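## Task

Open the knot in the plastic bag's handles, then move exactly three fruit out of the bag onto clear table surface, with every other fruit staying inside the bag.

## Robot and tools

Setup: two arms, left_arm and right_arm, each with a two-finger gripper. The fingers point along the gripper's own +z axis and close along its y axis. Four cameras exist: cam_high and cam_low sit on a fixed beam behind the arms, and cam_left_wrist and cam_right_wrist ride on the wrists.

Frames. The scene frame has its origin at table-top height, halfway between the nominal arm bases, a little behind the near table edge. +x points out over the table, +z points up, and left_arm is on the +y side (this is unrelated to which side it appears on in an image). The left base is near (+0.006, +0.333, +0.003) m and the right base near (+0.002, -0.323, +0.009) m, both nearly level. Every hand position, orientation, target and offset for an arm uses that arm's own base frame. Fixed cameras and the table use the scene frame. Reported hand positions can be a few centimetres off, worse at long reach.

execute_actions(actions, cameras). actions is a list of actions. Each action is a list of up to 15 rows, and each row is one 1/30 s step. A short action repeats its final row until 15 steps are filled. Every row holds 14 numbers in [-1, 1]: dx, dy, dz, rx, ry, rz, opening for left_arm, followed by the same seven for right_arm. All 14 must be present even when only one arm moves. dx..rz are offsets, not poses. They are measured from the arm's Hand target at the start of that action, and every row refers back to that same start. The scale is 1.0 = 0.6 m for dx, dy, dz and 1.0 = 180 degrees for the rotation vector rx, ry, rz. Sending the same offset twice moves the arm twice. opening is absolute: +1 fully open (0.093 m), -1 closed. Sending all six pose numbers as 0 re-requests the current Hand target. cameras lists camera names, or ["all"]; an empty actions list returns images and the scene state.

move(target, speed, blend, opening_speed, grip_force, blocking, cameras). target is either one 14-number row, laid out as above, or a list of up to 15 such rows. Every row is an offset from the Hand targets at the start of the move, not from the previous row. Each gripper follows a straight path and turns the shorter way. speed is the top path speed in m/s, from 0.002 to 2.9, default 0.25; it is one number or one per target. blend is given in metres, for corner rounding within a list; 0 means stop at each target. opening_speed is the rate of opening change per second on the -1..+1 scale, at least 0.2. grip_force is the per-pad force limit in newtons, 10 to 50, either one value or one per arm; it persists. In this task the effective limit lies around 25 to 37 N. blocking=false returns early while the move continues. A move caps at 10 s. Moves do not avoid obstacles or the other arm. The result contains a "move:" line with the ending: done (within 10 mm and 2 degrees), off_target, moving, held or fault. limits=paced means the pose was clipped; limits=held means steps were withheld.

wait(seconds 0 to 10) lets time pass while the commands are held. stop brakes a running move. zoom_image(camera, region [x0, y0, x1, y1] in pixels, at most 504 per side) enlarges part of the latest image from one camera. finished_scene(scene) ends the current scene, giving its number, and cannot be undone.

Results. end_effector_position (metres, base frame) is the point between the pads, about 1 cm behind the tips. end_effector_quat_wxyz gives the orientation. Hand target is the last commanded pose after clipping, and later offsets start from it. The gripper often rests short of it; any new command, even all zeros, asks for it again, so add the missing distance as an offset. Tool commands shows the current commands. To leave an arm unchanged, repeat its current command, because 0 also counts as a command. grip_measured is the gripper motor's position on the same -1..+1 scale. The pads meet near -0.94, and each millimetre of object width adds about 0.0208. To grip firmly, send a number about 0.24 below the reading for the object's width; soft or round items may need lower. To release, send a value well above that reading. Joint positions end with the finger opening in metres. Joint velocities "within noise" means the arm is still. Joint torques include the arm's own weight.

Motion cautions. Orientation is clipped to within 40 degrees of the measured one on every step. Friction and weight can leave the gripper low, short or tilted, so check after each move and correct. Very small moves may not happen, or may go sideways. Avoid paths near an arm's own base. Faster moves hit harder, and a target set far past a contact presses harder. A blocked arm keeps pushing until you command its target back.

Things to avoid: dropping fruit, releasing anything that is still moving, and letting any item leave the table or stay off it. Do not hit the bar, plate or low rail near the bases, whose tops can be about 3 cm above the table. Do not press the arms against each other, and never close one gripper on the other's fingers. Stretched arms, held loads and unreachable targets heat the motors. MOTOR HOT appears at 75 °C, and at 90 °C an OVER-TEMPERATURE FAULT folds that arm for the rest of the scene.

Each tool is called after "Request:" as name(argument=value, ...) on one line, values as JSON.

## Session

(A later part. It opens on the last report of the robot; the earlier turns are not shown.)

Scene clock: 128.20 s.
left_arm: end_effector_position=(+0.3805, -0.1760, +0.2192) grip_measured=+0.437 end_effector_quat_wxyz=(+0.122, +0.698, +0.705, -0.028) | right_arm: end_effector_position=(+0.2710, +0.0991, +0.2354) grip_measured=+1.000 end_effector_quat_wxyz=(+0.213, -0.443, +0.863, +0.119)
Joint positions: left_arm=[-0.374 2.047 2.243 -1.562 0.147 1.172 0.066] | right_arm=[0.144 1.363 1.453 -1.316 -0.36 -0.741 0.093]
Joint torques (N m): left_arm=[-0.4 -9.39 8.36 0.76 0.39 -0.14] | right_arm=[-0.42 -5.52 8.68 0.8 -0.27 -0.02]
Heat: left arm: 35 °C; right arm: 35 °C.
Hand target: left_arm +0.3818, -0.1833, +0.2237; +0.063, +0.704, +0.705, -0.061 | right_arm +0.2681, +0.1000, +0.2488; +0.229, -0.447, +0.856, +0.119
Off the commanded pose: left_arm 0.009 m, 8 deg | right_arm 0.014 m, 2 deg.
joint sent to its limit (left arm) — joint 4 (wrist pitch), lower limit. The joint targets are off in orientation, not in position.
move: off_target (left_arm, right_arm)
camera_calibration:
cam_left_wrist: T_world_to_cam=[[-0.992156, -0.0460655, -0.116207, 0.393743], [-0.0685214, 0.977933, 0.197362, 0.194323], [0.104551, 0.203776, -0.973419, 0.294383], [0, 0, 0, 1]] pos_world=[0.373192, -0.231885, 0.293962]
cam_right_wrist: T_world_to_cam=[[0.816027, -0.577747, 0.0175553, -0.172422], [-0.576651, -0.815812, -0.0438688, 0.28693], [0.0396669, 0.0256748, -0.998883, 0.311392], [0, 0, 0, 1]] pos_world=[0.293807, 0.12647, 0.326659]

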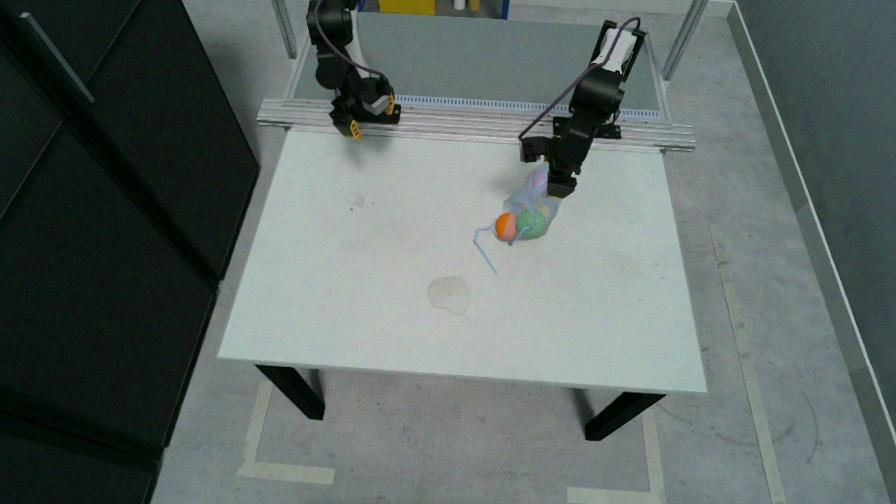

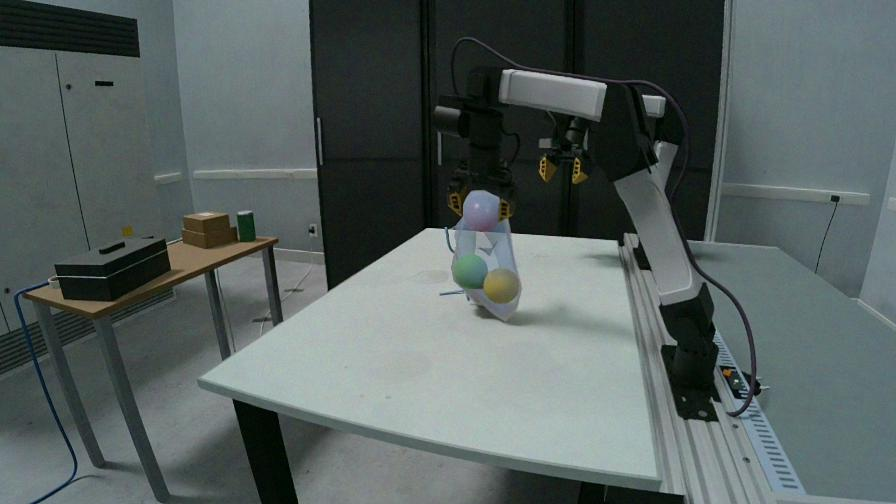

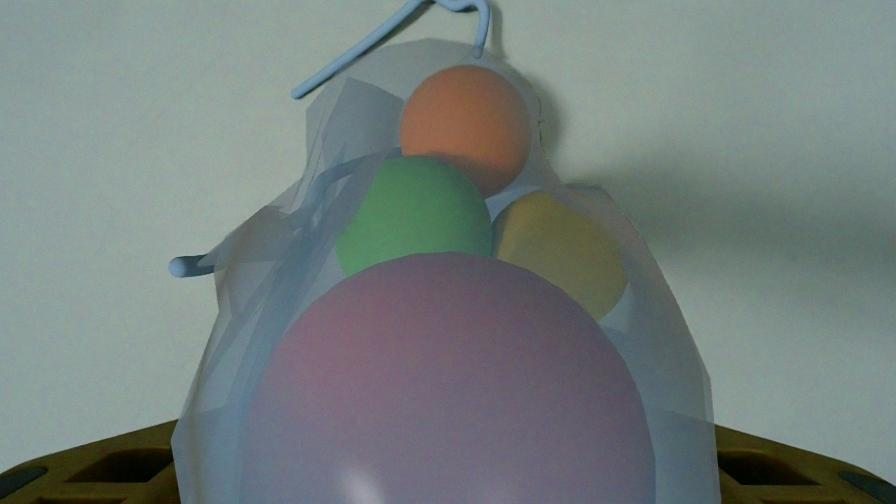

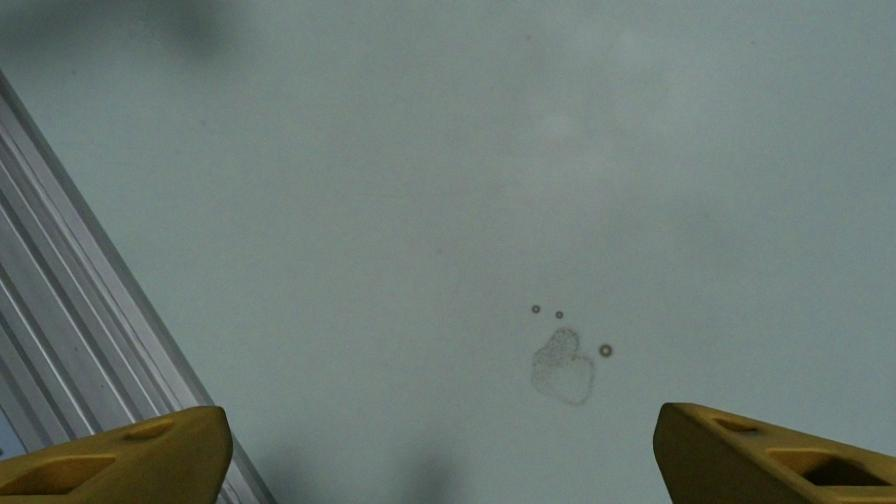

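Request:
move(target=[0,0,0,0,0,0,0,0.22,0.33,-0.17,0.027,-0.008,0.193,1], cameras=["cam_right_wrist","cam_low","cam_high"])

Scene clock: 131.60 s.
left_arm: end_effector_position=(+0.3805, -0.1760, +0.2192) grip_measured=+0.437 end_effector_quat_wxyz=(+0.122, +0.698, +0.705, -0.028) | right_arm: end_effector_position=(+0.4010, +0.2919, +0.1503) grip_measured=+1.000 end_effector_quat_wxyz=(-0.217, +0.669, -0.681, -0.204)
Joint positions: left_arm=[-0.374 2.047 2.243 -1.562 0.147 1.171 0.066] | right_arm=[0.459 2.171 2.04 -1.121 -0.524 -1.008 0.093]
Joint torques (N m): left_arm=[-0.54 -9.42 8.39 0.76 0.38 -0.12] | right_arm=[0.35 -8.13 8.9 0.7 -0.38 -0.02]
Heat: left arm: 35 °C; right arm: 35 °C.
Hand target: left_arm +0.3818, -0.1833, +0.2237; +0.063, +0.704, +0.705, -0.061 | right_arm +0.4001, +0.2980, +0.1468; -0.212, +0.674, -0.675, -0.212
Off the commanded pose: left_arm 0.009 m, 8 deg | right_arm 0.007 m, 1 deg.
joint sent to its limit (left arm) — joint 4 (wrist pitch), lower limit. The joint targets are off in orientation, not in position.
move: off_target (left_arm)
camera_calibration:
cam_right_wrist: T_world_to_cam=[[0.998664, -0.0226281, 0.046446, -0.405165], [-0.0151049, -0.987584, -0.156363, 0.357365], [0.0494076, 0.155453, -0.986607, 0.172668], [0, 0, 0, 1]] pos_world=[0.401491, 0.316918, 0.245052]
Images, in order (width x height): cam_high 896x504, cam_low 896x504, cam_right_wrist 896x504.

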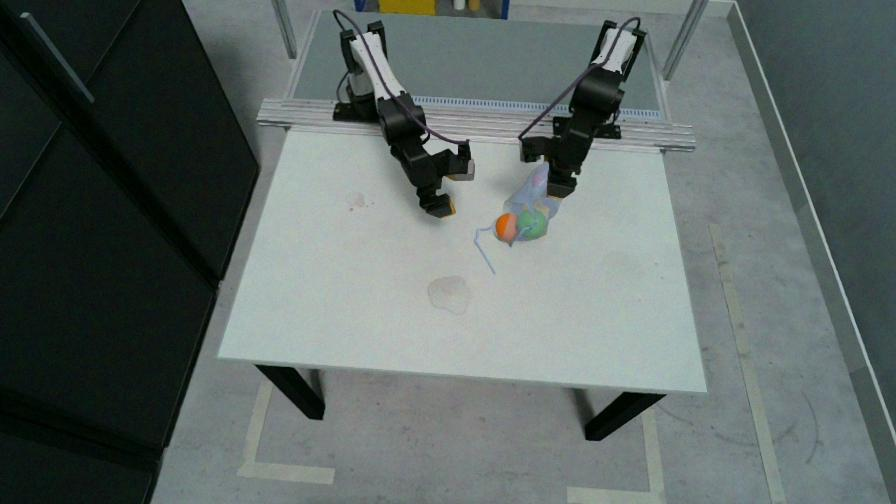

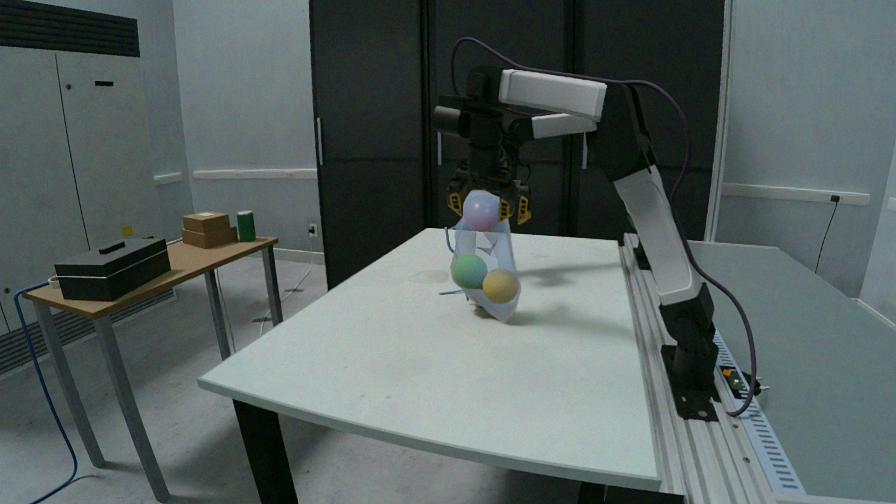

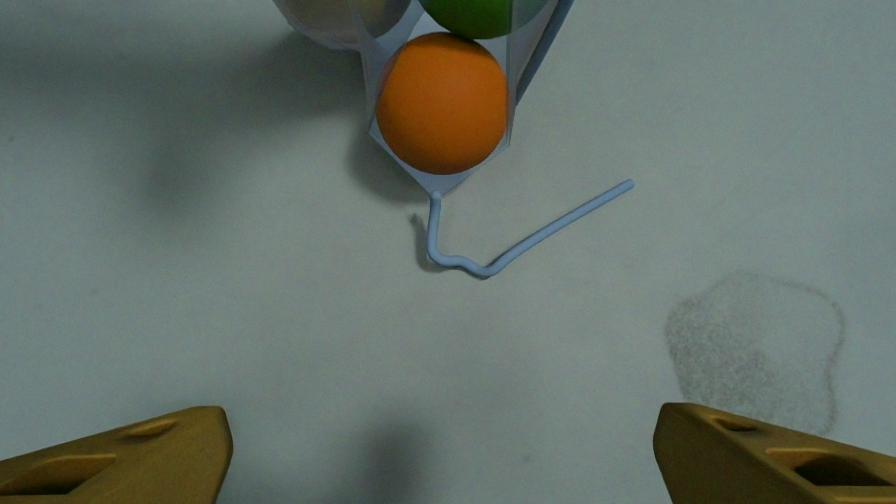

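Request:
move(target=[[0,0,0,0,0,0,0,0.015,0.135,-0.06,0,0,0,1],[0,0,0,0,0,0,0,0.015,0.195,-0.165,0,0,0,1],[0,0,0,0,0,0,0,0.015,0.195,-0.165,0,0,0,0]], speed=0.08, opening_speed=1, cameras=["cam_right_wrist","cam_low","cam_high"])

Scene clock: 136.80 s.
left_arm: end_effector_position=(+0.3805, -0.1760, +0.2192) grip_measured=+0.437 end_effector_quat_wxyz=(+0.122, +0.698, +0.705, -0.028) | right_arm: end_effector_position=(+0.4098, +0.4100, +0.0634) grip_measured=+0.001 end_effector_quat_wxyz=(-0.219, +0.673, -0.673, -0.215)
Joint positions: left_arm=[-0.374 2.047 2.243 -1.562 0.147 1.171 0.066] | right_arm=[0.651 2.504 2.252 -0.904 -0.479 -0.816 0.045]
Joint torques (N m): left_arm=[-0.49 -9.44 8.34 0.76 0.38 -0.11] | right_arm=[0.55 -10 6.75 1.23 -0.1 0.13]
Heat: left arm: 34 °C; right arm: 36 °C.
Hand target: left_arm +0.3818, -0.1833, +0.2237; +0.063, +0.704, +0.705, -0.061 | right_arm +0.4092, +0.4151, +0.0478; -0.212, +0.674, -0.675, -0.212
Off the commanded pose: left_arm 0.009 m, 8 deg | right_arm 0.016 m, 1 deg.
joint sent to its limit (left arm) — joint 4 (wrist pitch), lower limit. The joint targets are off in orientation, not in position.
move: off_target (left_arm, right_arm); target 3's new opening was sent with right_arm's hand 0.016 m and 1 deg from that target
camera_calibration:
cam_right_wrist: T_world_to_cam=[[0.999233, -0.00395178, 0.0389714, -0.414662], [0.00290243, -0.984694, -0.174268, 0.453201], [0.0390636, 0.174248, -0.983927, 0.0644375], [0, 0, 0, 1]] pos_world=[0.410511, 0.433398, 0.15854]
Images, in order (width x height): cam_high 896x504, cam_low 896x504, cam_right_wrist 896x504.

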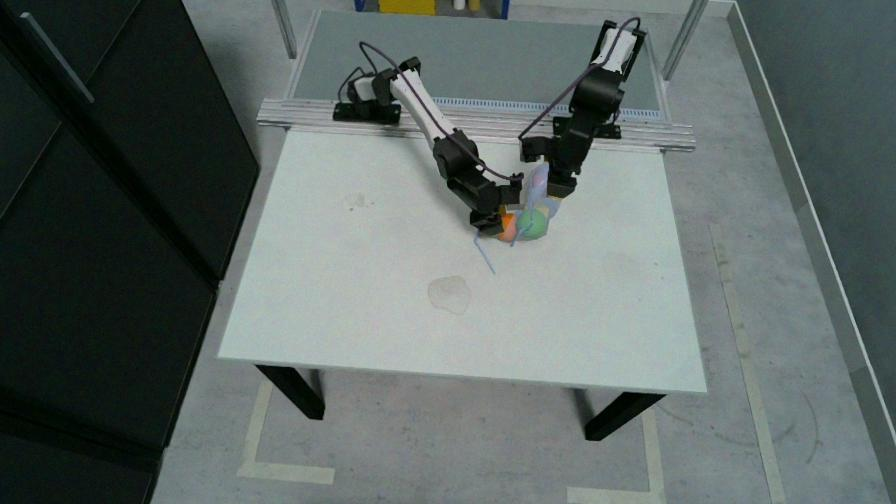

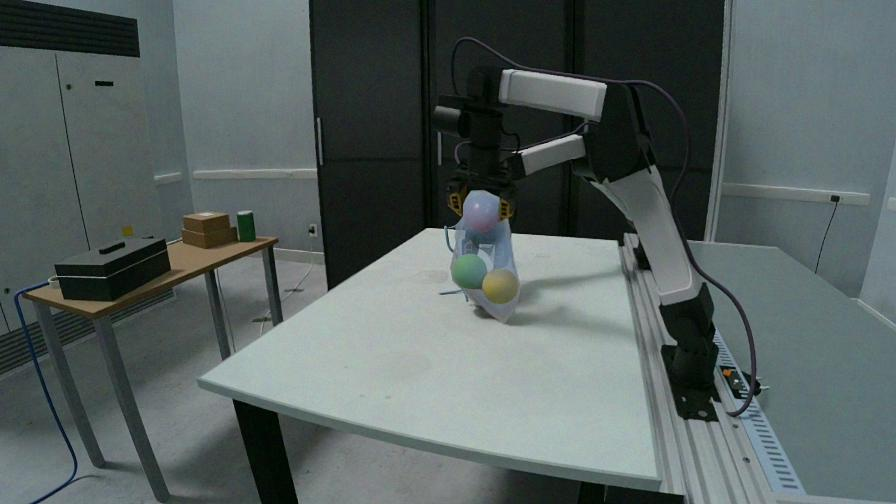

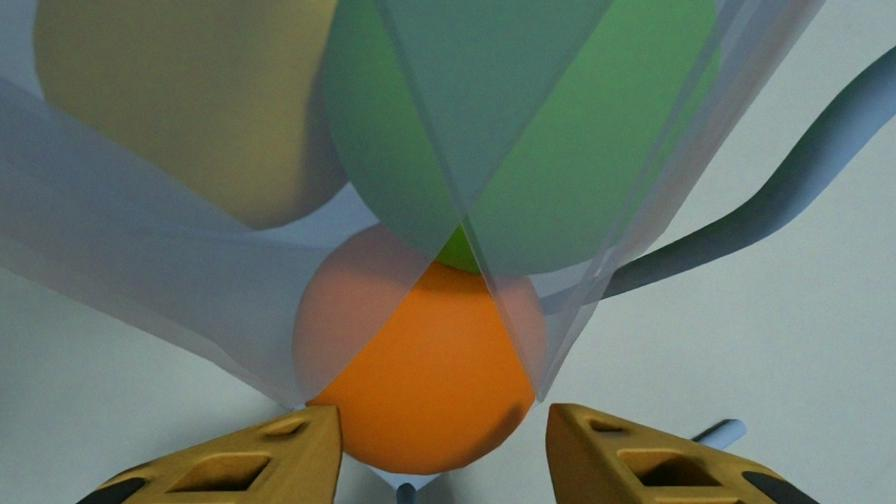

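Request:
move(target=[[0,0,0,0,0,0,0, 0,0,0,0,0,0,1],[0,0,0,0,0,0,0, 0,0.035,-0.045,0,0,0,1],[0,0,0,0,0,0,0, 0,0.035,-0.045,0,0,0,0]], speed=0.08, opening_speed=1, cameras=["all"])

Scene clock: 142.83 s.
left_arm: end_effector_position=(+0.3805, -0.1760, +0.2192) grip_measured=+0.437 end_effector_quat_wxyz=(+0.122, +0.698, +0.705, -0.028) | right_arm: end_effector_position=(+0.4062, +0.4280, +0.0273) grip_measured=+0.257 end_effector_quat_wxyz=(-0.206, +0.672, -0.677, -0.216)
Joint positions: left_arm=[-0.374 2.047 2.243 -1.562 0.147 1.171 0.066] | right_arm=[0.683 2.593 2.283 -0.857 -0.466 -0.783 0.058]
Joint torques (N m): left_arm=[-0.49 -9.4 8.32 0.75 0.38 -0.11] | right_arm=[0.53 -10.39 9.21 1.21 -0.11 0.11]
Heat: left arm: 35 °C; right arm: 37 °C.
Hand target: left_arm +0.3818, -0.1833, +0.2237; +0.063, +0.704, +0.705, -0.061 | right_arm +0.4091, +0.4361, +0.0208; -0.212, +0.674, -0.675, -0.212
Off the commanded pose: left_arm 0.009 m, 8 deg | right_arm 0.011 m, 1 deg.
joint sent to its limit (left arm) — joint 4 (wrist pitch), lower limit. The joint targets are off in orientation, not in position.
move: off_target (left_arm, right_arm); target 3's new opening was sent with right_arm's hand 0.011 m and 1 deg from that target
camera_calibration:
cam_left_wrist: T_world_to_cam=[[-0.992138, -0.0471497, -0.115927, 0.393501], [-0.0695228, 0.97788, 0.197275, 0.194717], [0.104061, 0.203784, -0.97347, 0.294572], [0, 0, 0, 1]] pos_world=[0.373291, -0.231885, 0.293962]
cam_right_wrist: T_world_to_cam=[[0.999812, -0.0039675, 0.0190051, -0.409318], [-0.000916269, -0.987449, -0.157937, 0.466906], [0.0193932, 0.15789, -0.987266, 0.0410006], [0, 0, 0, 1]] pos_world=[0.408874, 0.452949, 0.121999]

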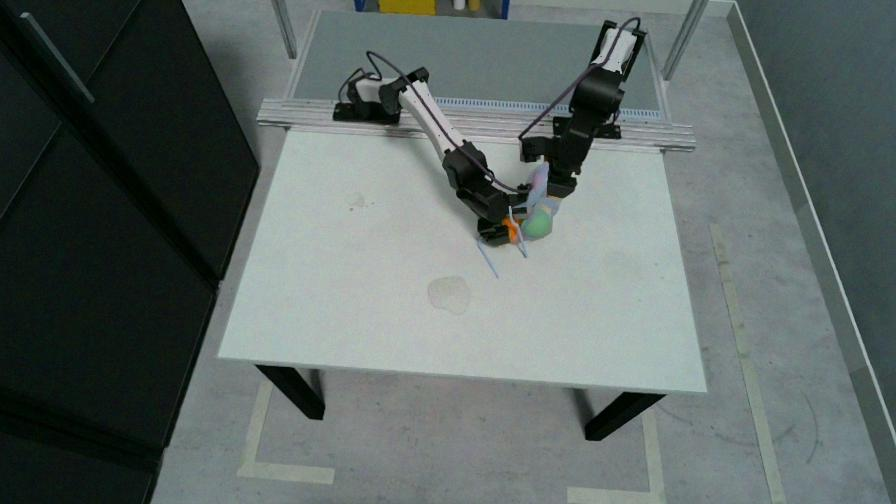

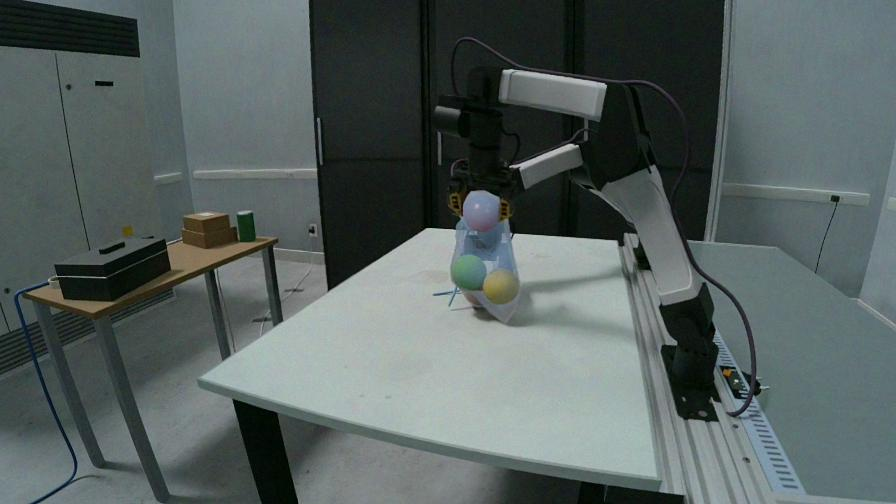

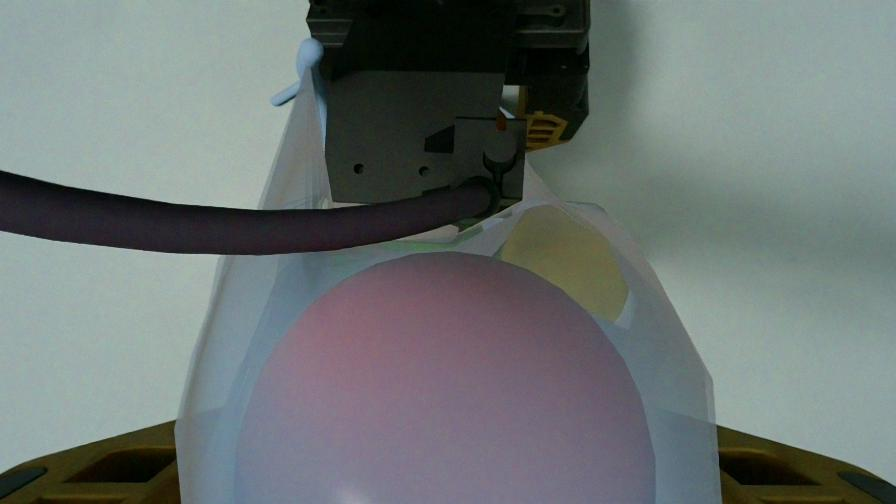

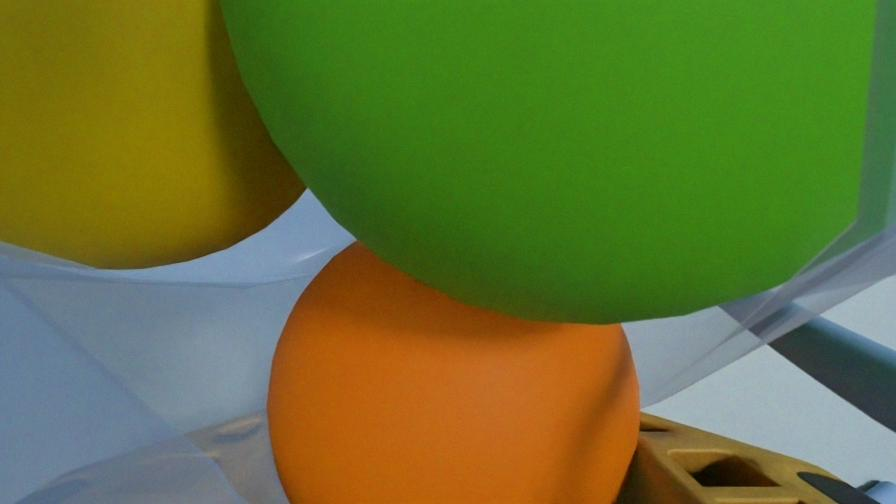

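Request:
move(target=[[0,0,0,0,0,0,0, 0,-0.12,0.01,0,0,0,0]], speed=0.07, cameras=["all"])

Scene clock: 144.97 s.
left_arm: end_effector_position=(+0.3807, -0.1777, +0.2134) grip_measured=+0.437 end_effector_quat_wxyz=(+0.115, +0.699, +0.705, -0.032) | right_arm: end_effector_position=(+0.4101, +0.3745, +0.0248) grip_measured=+0.257 end_effector_quat_wxyz=(-0.220, +0.673, -0.668, -0.230)
Joint positions: left_arm=[-0.378 2.061 2.243 -1.564 0.148 1.171 0.066] | right_arm=[0.585 2.438 1.973 -0.723 -0.536 -0.887 0.058]
Joint torques (N m): left_arm=[-0.23 -10.7 8.36 0.76 0.38 -0.11] | right_arm=[-0.65 -14.12 4.48 0.8 0.11 -0.05]
Heat: left arm: 35 °C; right arm: 38 °C.
Hand target: left_arm +0.3818, -0.1833, +0.2238; +0.063, +0.704, +0.705, -0.061 | right_arm +0.4092, +0.3639, +0.0268; -0.212, +0.674, -0.675, -0.212
Off the commanded pose: left_arm 0.012 m, 7 deg | right_arm 0.011 m, 2 deg.
joint sent to its limit (left arm) — joint 4 (wrist pitch), lower limit. The joint targets are off in orientation, not in position.
move: off_target (left_arm, right_arm)
camera_calibration:
cam_left_wrist: T_world_to_cam=[[-0.993979, -0.042996, -0.100782, 0.391199], [-0.0628952, 0.977057, 0.203477, 0.193555], [0.0897216, 0.208591, -0.973879, 0.295741], [0, 0, 0, 1]] pos_world=[0.374483, -0.233983, 0.288058]
cam_right_wrist: T_world_to_cam=[[0.999689, 0.00803441, 0.0236069, -0.417954], [0.0125441, -0.980201, -0.197606, 0.40646], [0.0215519, 0.197841, -0.979997, 0.0309456], [0, 0, 0, 1]] pos_world=[0.412059, 0.395649, 0.120512]

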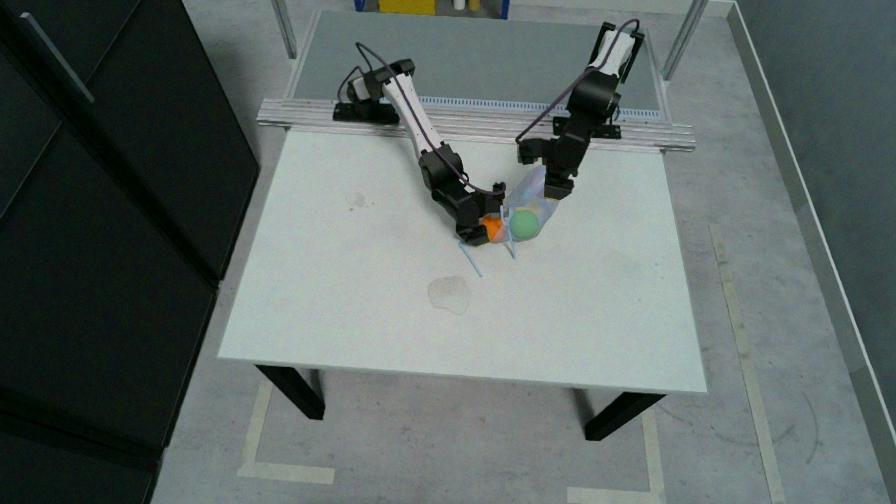

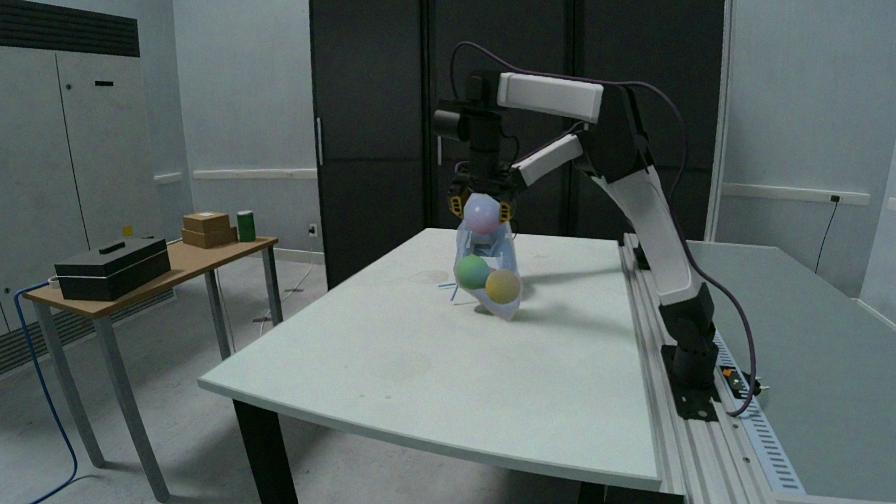

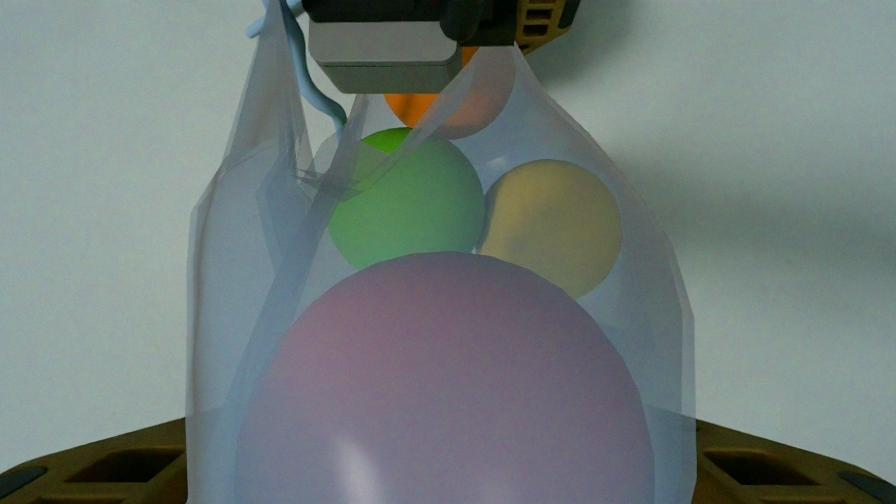

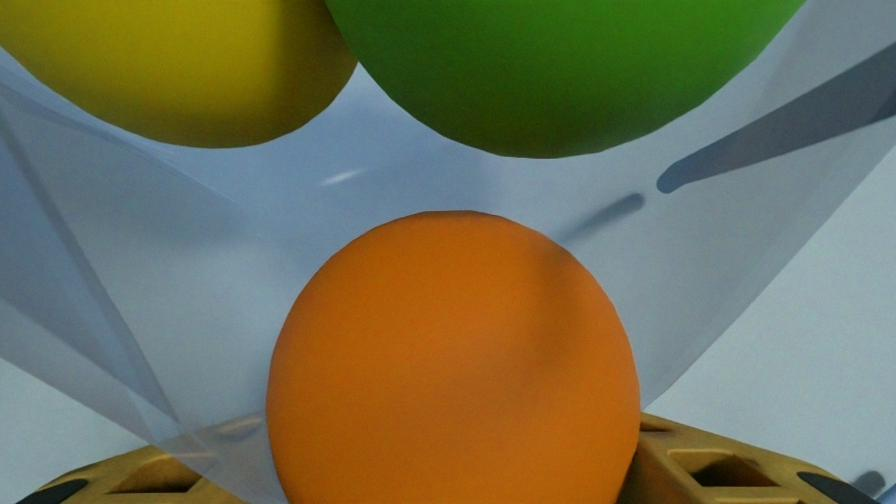

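Request:
move(target=[[0,0,0,0,0,0,0, 0,-0.12,0.01,0,0,0,0]], speed=0.07, cameras=["all"])

Scene clock: 147.17 s.
left_arm: end_effector_position=(+0.3780, -0.1861, +0.2109) grip_measured=+0.437 end_effector_quat_wxyz=(+0.116, +0.702, +0.701, -0.047) | right_arm: end_effector_position=(+0.4093, +0.3181, +0.0464) grip_measured=+0.257 end_effector_quat_wxyz=(-0.245, +0.677, -0.649, -0.247)
Joint positions: left_arm=[-0.388 2.069 2.243 -1.564 0.176 1.168 0.066] | right_arm=[0.468 2.289 1.772 -0.702 -0.631 -1.029 0.058]
Joint torques (N m): left_arm=[0.72 -11.4 8.32 0.72 0.12 -0.1] | right_arm=[-1.89 -12.1 3.77 0.46 0.54 -0.1]
Heat: left arm: 35 °C; right arm: 38 °C.
Hand target: left_arm +0.3817, -0.1834, +0.2238; +0.063, +0.704, +0.705, -0.061 | right_arm +0.4092, +0.2920, +0.0328; -0.212, +0.674, -0.675, -0.212
Off the commanded pose: left_arm 0.014 m, 6 deg | right_arm 0.029 m, 6 deg.
joint sent to its limit (left arm) — joint 4 (wrist pitch), lower limit. The joint targets are off in orientation, not in position.
move: off_target (left_arm, right_arm)
camera_calibration:
cam_left_wrist: T_world_to_cam=[[-0.996077, -0.0331359, -0.0820565, 0.386477], [-0.0476744, 0.982121, 0.182117, 0.201807], [0.0745547, 0.185314, -0.979847, 0.2979], [0, 0, 0, 1]] pos_world=[0.372372, -0.240598, 0.286857]
cam_right_wrist: T_world_to_cam=[[0.998476, 0.0332979, 0.0440188, -0.425673], [0.0436064, -0.964814, -0.259291, 0.340693], [0.0338361, 0.260816, -0.964795, 0.037491], [0, 0, 0, 1]] pos_world=[0.4089, 0.333101, 0.143248]

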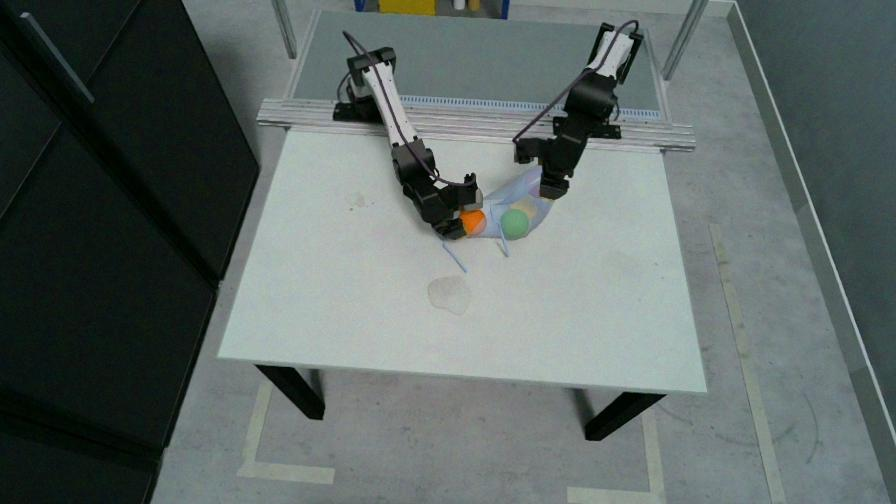

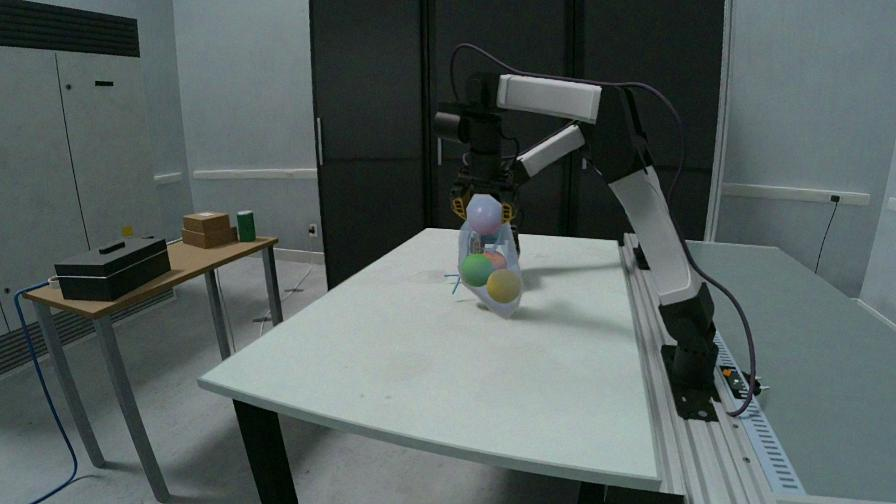

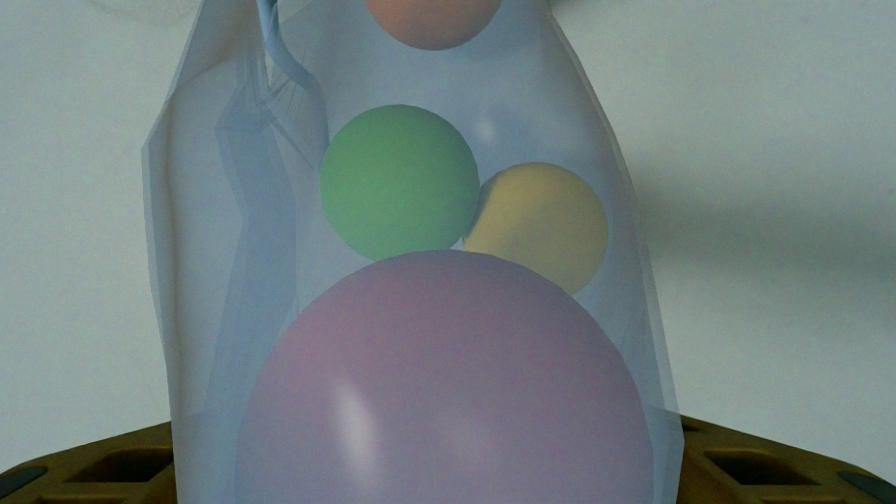

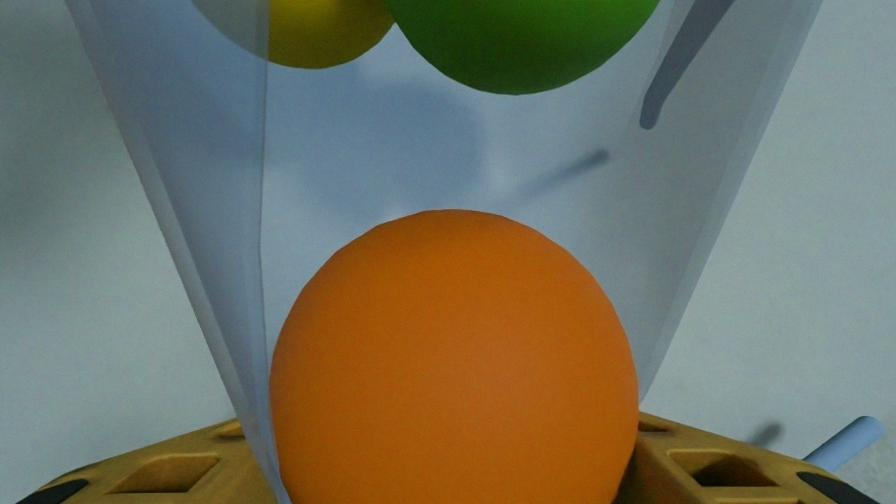

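Request:
move(target=[[0,0,0,0,0,0,0, 0,0.13,-0.035,0,0,0,0]], speed=0.1)

Request:
move(target=[[0,0,0,0,0,0,0, 0,0,0,0,0,0,0.9],[0,0,0,0,0,0,0, 0,-0.08,0.08,0,0,0,0.9]], speed=0.08, opening_speed=0.8, cameras=["all"])

Scene clock: 149.73 s.
left_arm: end_effector_position=(+0.3786, -0.1847, +0.2107) grip_measured=+0.437 end_effector_quat_wxyz=(+0.115, +0.701, +0.702, -0.044) | right_arm: end_effector_position=(+0.4068, +0.3705, +0.0269) grip_measured=+0.257 end_effector_quat_wxyz=(-0.226, +0.675, -0.666, -0.222)
Joint positions: left_arm=[-0.386 2.069 2.243 -1.564 0.17 1.168 0.066] | right_arm=[0.585 2.4 1.911 -0.687 -0.524 -0.892 0.058]
Joint torques (N m): left_arm=[0.54 -11.37 8.32 0.73 0.18 -0.1] | right_arm=[0.09 -8.79 8.46 0.91 0.03 0.11]
Heat: left arm: 35 °C; right arm: 38 °C.
Hand target: left_arm +0.3817, -0.1834, +0.2238; +0.063, +0.704, +0.705, -0.061 | right_arm +0.4092, +0.3699, +0.0117; -0.212, +0.673, -0.676, -0.212
Off the commanded pose: left_arm 0.014 m, 6 deg | right_arm 0.015 m, 2 deg.
joint sent to its limit (left arm) — joint 4 (wrist pitch), lower limit. The joint targets are off in orientation, not in position.
move: off_target (left_arm, right_arm)

Scene clock: 152.57 s.
left_arm: end_effector_position=(+0.3787, -0.1845, +0.2107) grip_measured=+0.437 end_effector_quat_wxyz=(+0.115, +0.701, +0.702, -0.043) | right_arm: end_effector_position=(+0.4142, +0.3202, +0.0403) grip_measured=+0.899 end_effector_quat_wxyz=(-0.201, +0.669, -0.684, -0.209)
Joint positions: left_arm=[-0.386 2.069 2.243 -1.564 0.169 1.168 0.066] | right_arm=[0.5 2.342 1.894 -0.818 -0.512 -0.968 0.088]
Joint torques (N m): left_arm=[0.57 -11.37 8.29 0.72 0.18 -0.09] | right_arm=[0.03 -14.97 5.56 0.69 -0.37 -0.04]
Heat: left arm: 36 °C; right arm: 39 °C.
Hand target: left_arm +0.3817, -0.1834, +0.2238; +0.063, +0.704, +0.705, -0.061 | right_arm +0.4093, +0.3219, +0.0598; -0.212, +0.674, -0.675, -0.212
Off the commanded pose: left_arm 0.014 m, 6 deg | right_arm 0.020 m, 2 deg.
joint sent to its limit (left arm) — joint 4 (wrist pitch), lower limit. The joint targets are off in orientation, not in position.
move: off_target (left_arm, right_arm)
camera_calibration:
cam_left_wrist: T_world_to_cam=[[-0.995774, -0.0353861, -0.0847496, 0.387291], [-0.0508639, 0.980833, 0.188096, 0.200017], [0.0764692, 0.191612, -0.978487, 0.297558], [0, 0, 0, 1]] pos_world=[0.373074, -0.239494, 0.286357]
cam_right_wrist: T_world_to_cam=[[0.999711, -0.0175768, 0.0164199, -0.413477], [-0.0151077, -0.990039, -0.139978, 0.368456], [0.0187167, 0.139689, -0.990019, 0.0768937], [0, 0, 0, 1]] pos_world=[0.417485, 0.346777, 0.134491]

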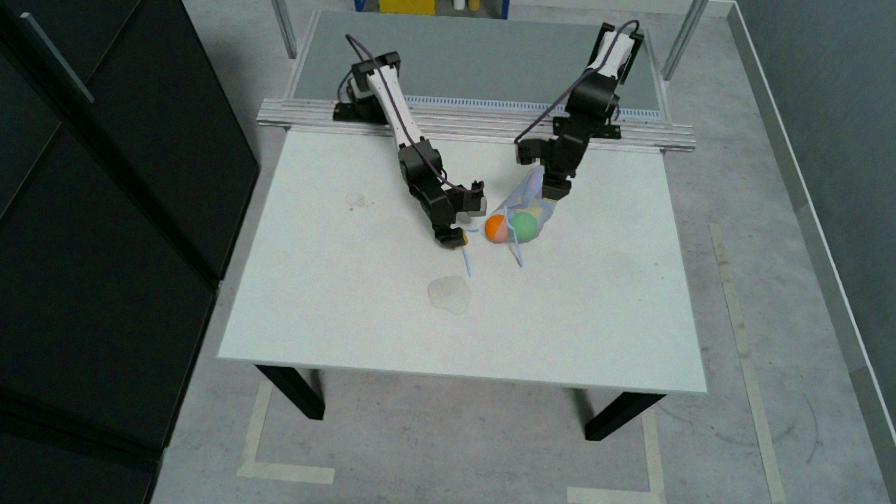

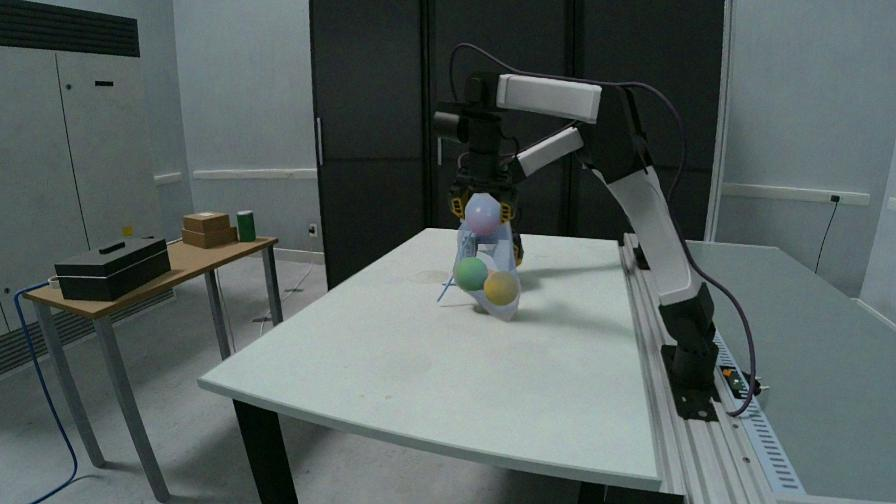

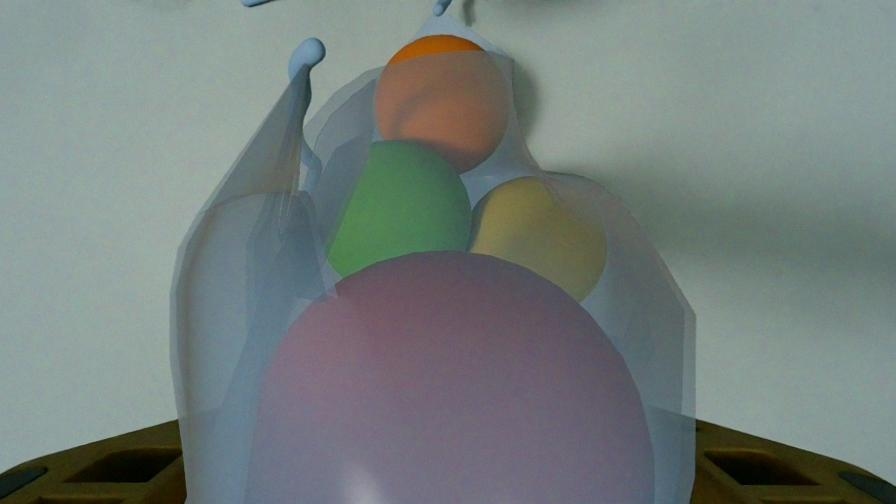

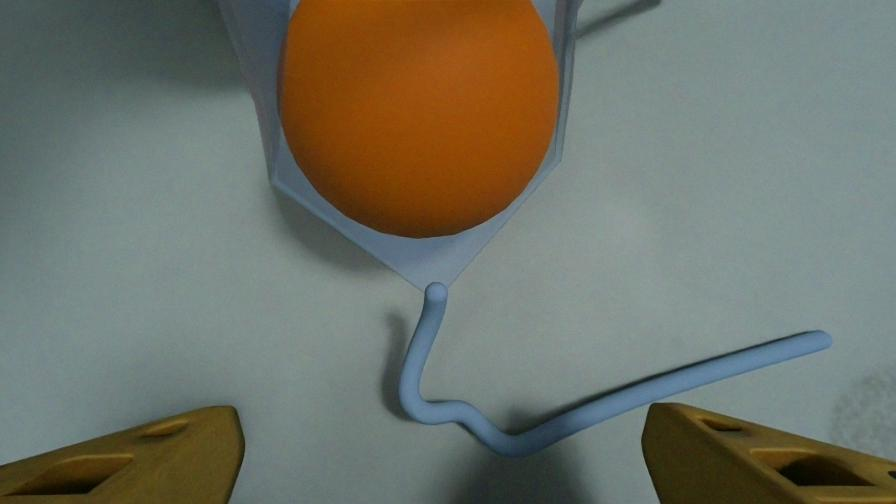

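Request:
move(target=[[0.02,-0.05,0.1,0,0,0,0, 0,-0.2,0.04,0,0,0,0.9]], speed=0.08, cameras=["all"])

Scene clock: 155.57 s.
left_arm: end_effector_position=(+0.3935, -0.2057, +0.2777) grip_measured=+0.437 end_effector_quat_wxyz=(+0.219, +0.680, +0.700, -0.009) | right_arm: end_effector_position=(+0.4149, +0.1990, +0.0656) grip_measured=+0.899 end_effector_quat_wxyz=(-0.200, +0.668, -0.684, -0.212)
Joint positions: left_arm=[-0.42 2.069 2.478 -1.568 0.164 1.089 0.066] | right_arm=[0.247 2.182 1.737 -0.974 -0.575 -1.255 0.088]
Joint torques (N m): left_arm=[-0.8 -9.54 7.86 1.22 0.28 -0.11] | right_arm=[0.13 -13.94 5.27 0.39 -0.39 -0.05]
Heat: left arm: 36 °C; right arm: 40 °C.
Hand target: left_arm +0.3937, -0.2133, +0.2838; +0.063, +0.704, +0.705, -0.061 | right_arm +0.4092, +0.2019, +0.0838; -0.212, +0.674, -0.675, -0.212
Off the commanded pose: left_arm 0.010 m, 19 deg | right_arm 0.019 m, 2 deg.
joint sent to its limit (left arm) — joint 4 (wrist pitch), lower limit. The joint targets are off in orientation, not in position.
move: off_target (left_arm, right_arm)
camera_calibration:
cam_left_wrist: T_world_to_cam=[[-0.958868, -0.0955781, -0.267277, 0.430777], [-0.118379, 0.990462, 0.0705027, 0.270114], [0.25799, 0.0992429, -0.961037, 0.270769], [0, 0, 0, 1]] pos_world=[0.375178, -0.253237, 0.356313]
cam_right_wrist: T_world_to_cam=[[0.999784, -0.0175753, 0.011103, -0.416428], [-0.0158066, -0.98958, -0.143117, 0.252434], [0.0135026, 0.142911, -0.989643, 0.120478], [0, 0, 0, 1]] pos_world=[0.418701, 0.225267, 0.159981]

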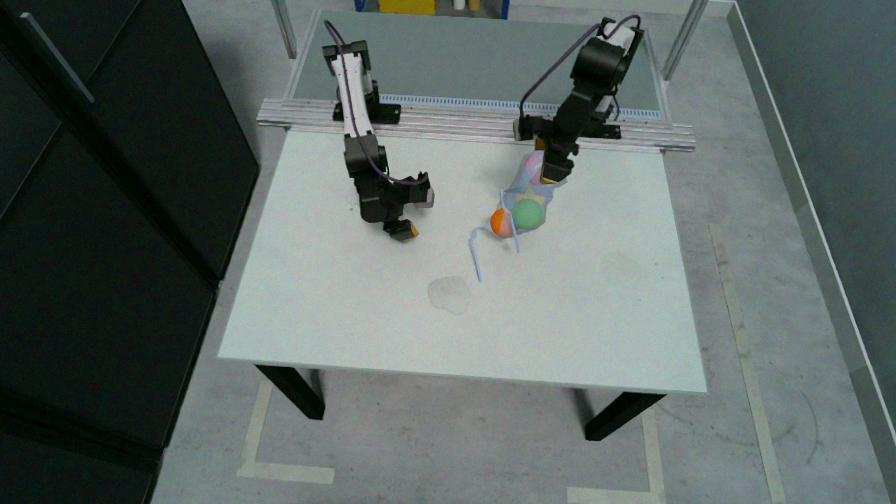

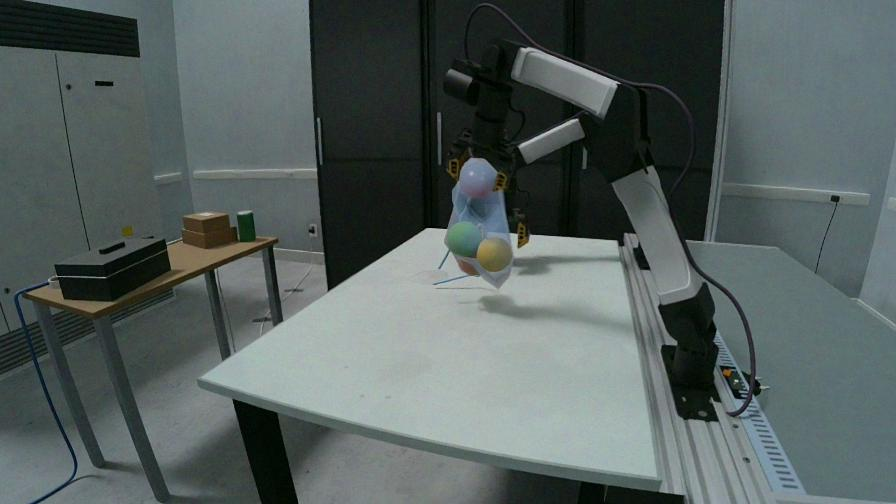

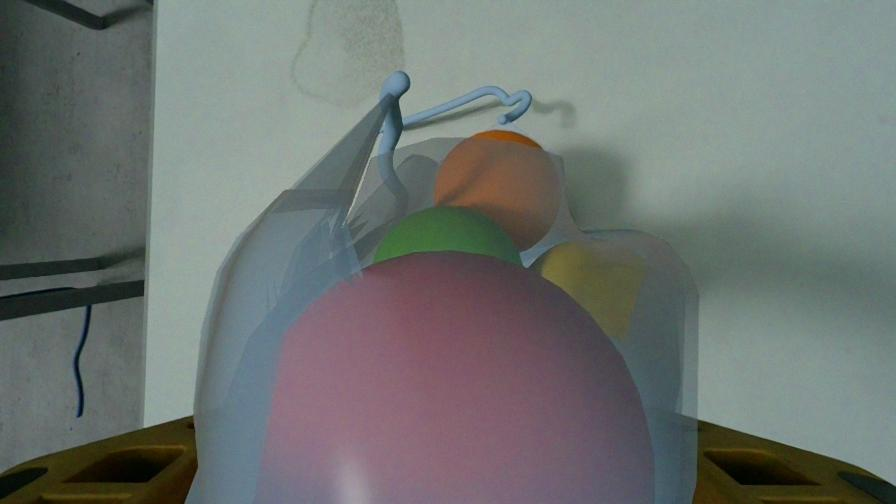

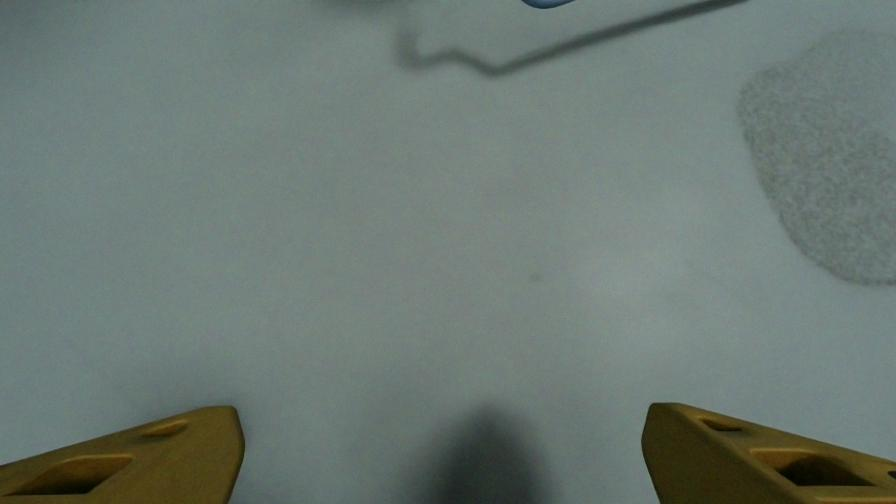

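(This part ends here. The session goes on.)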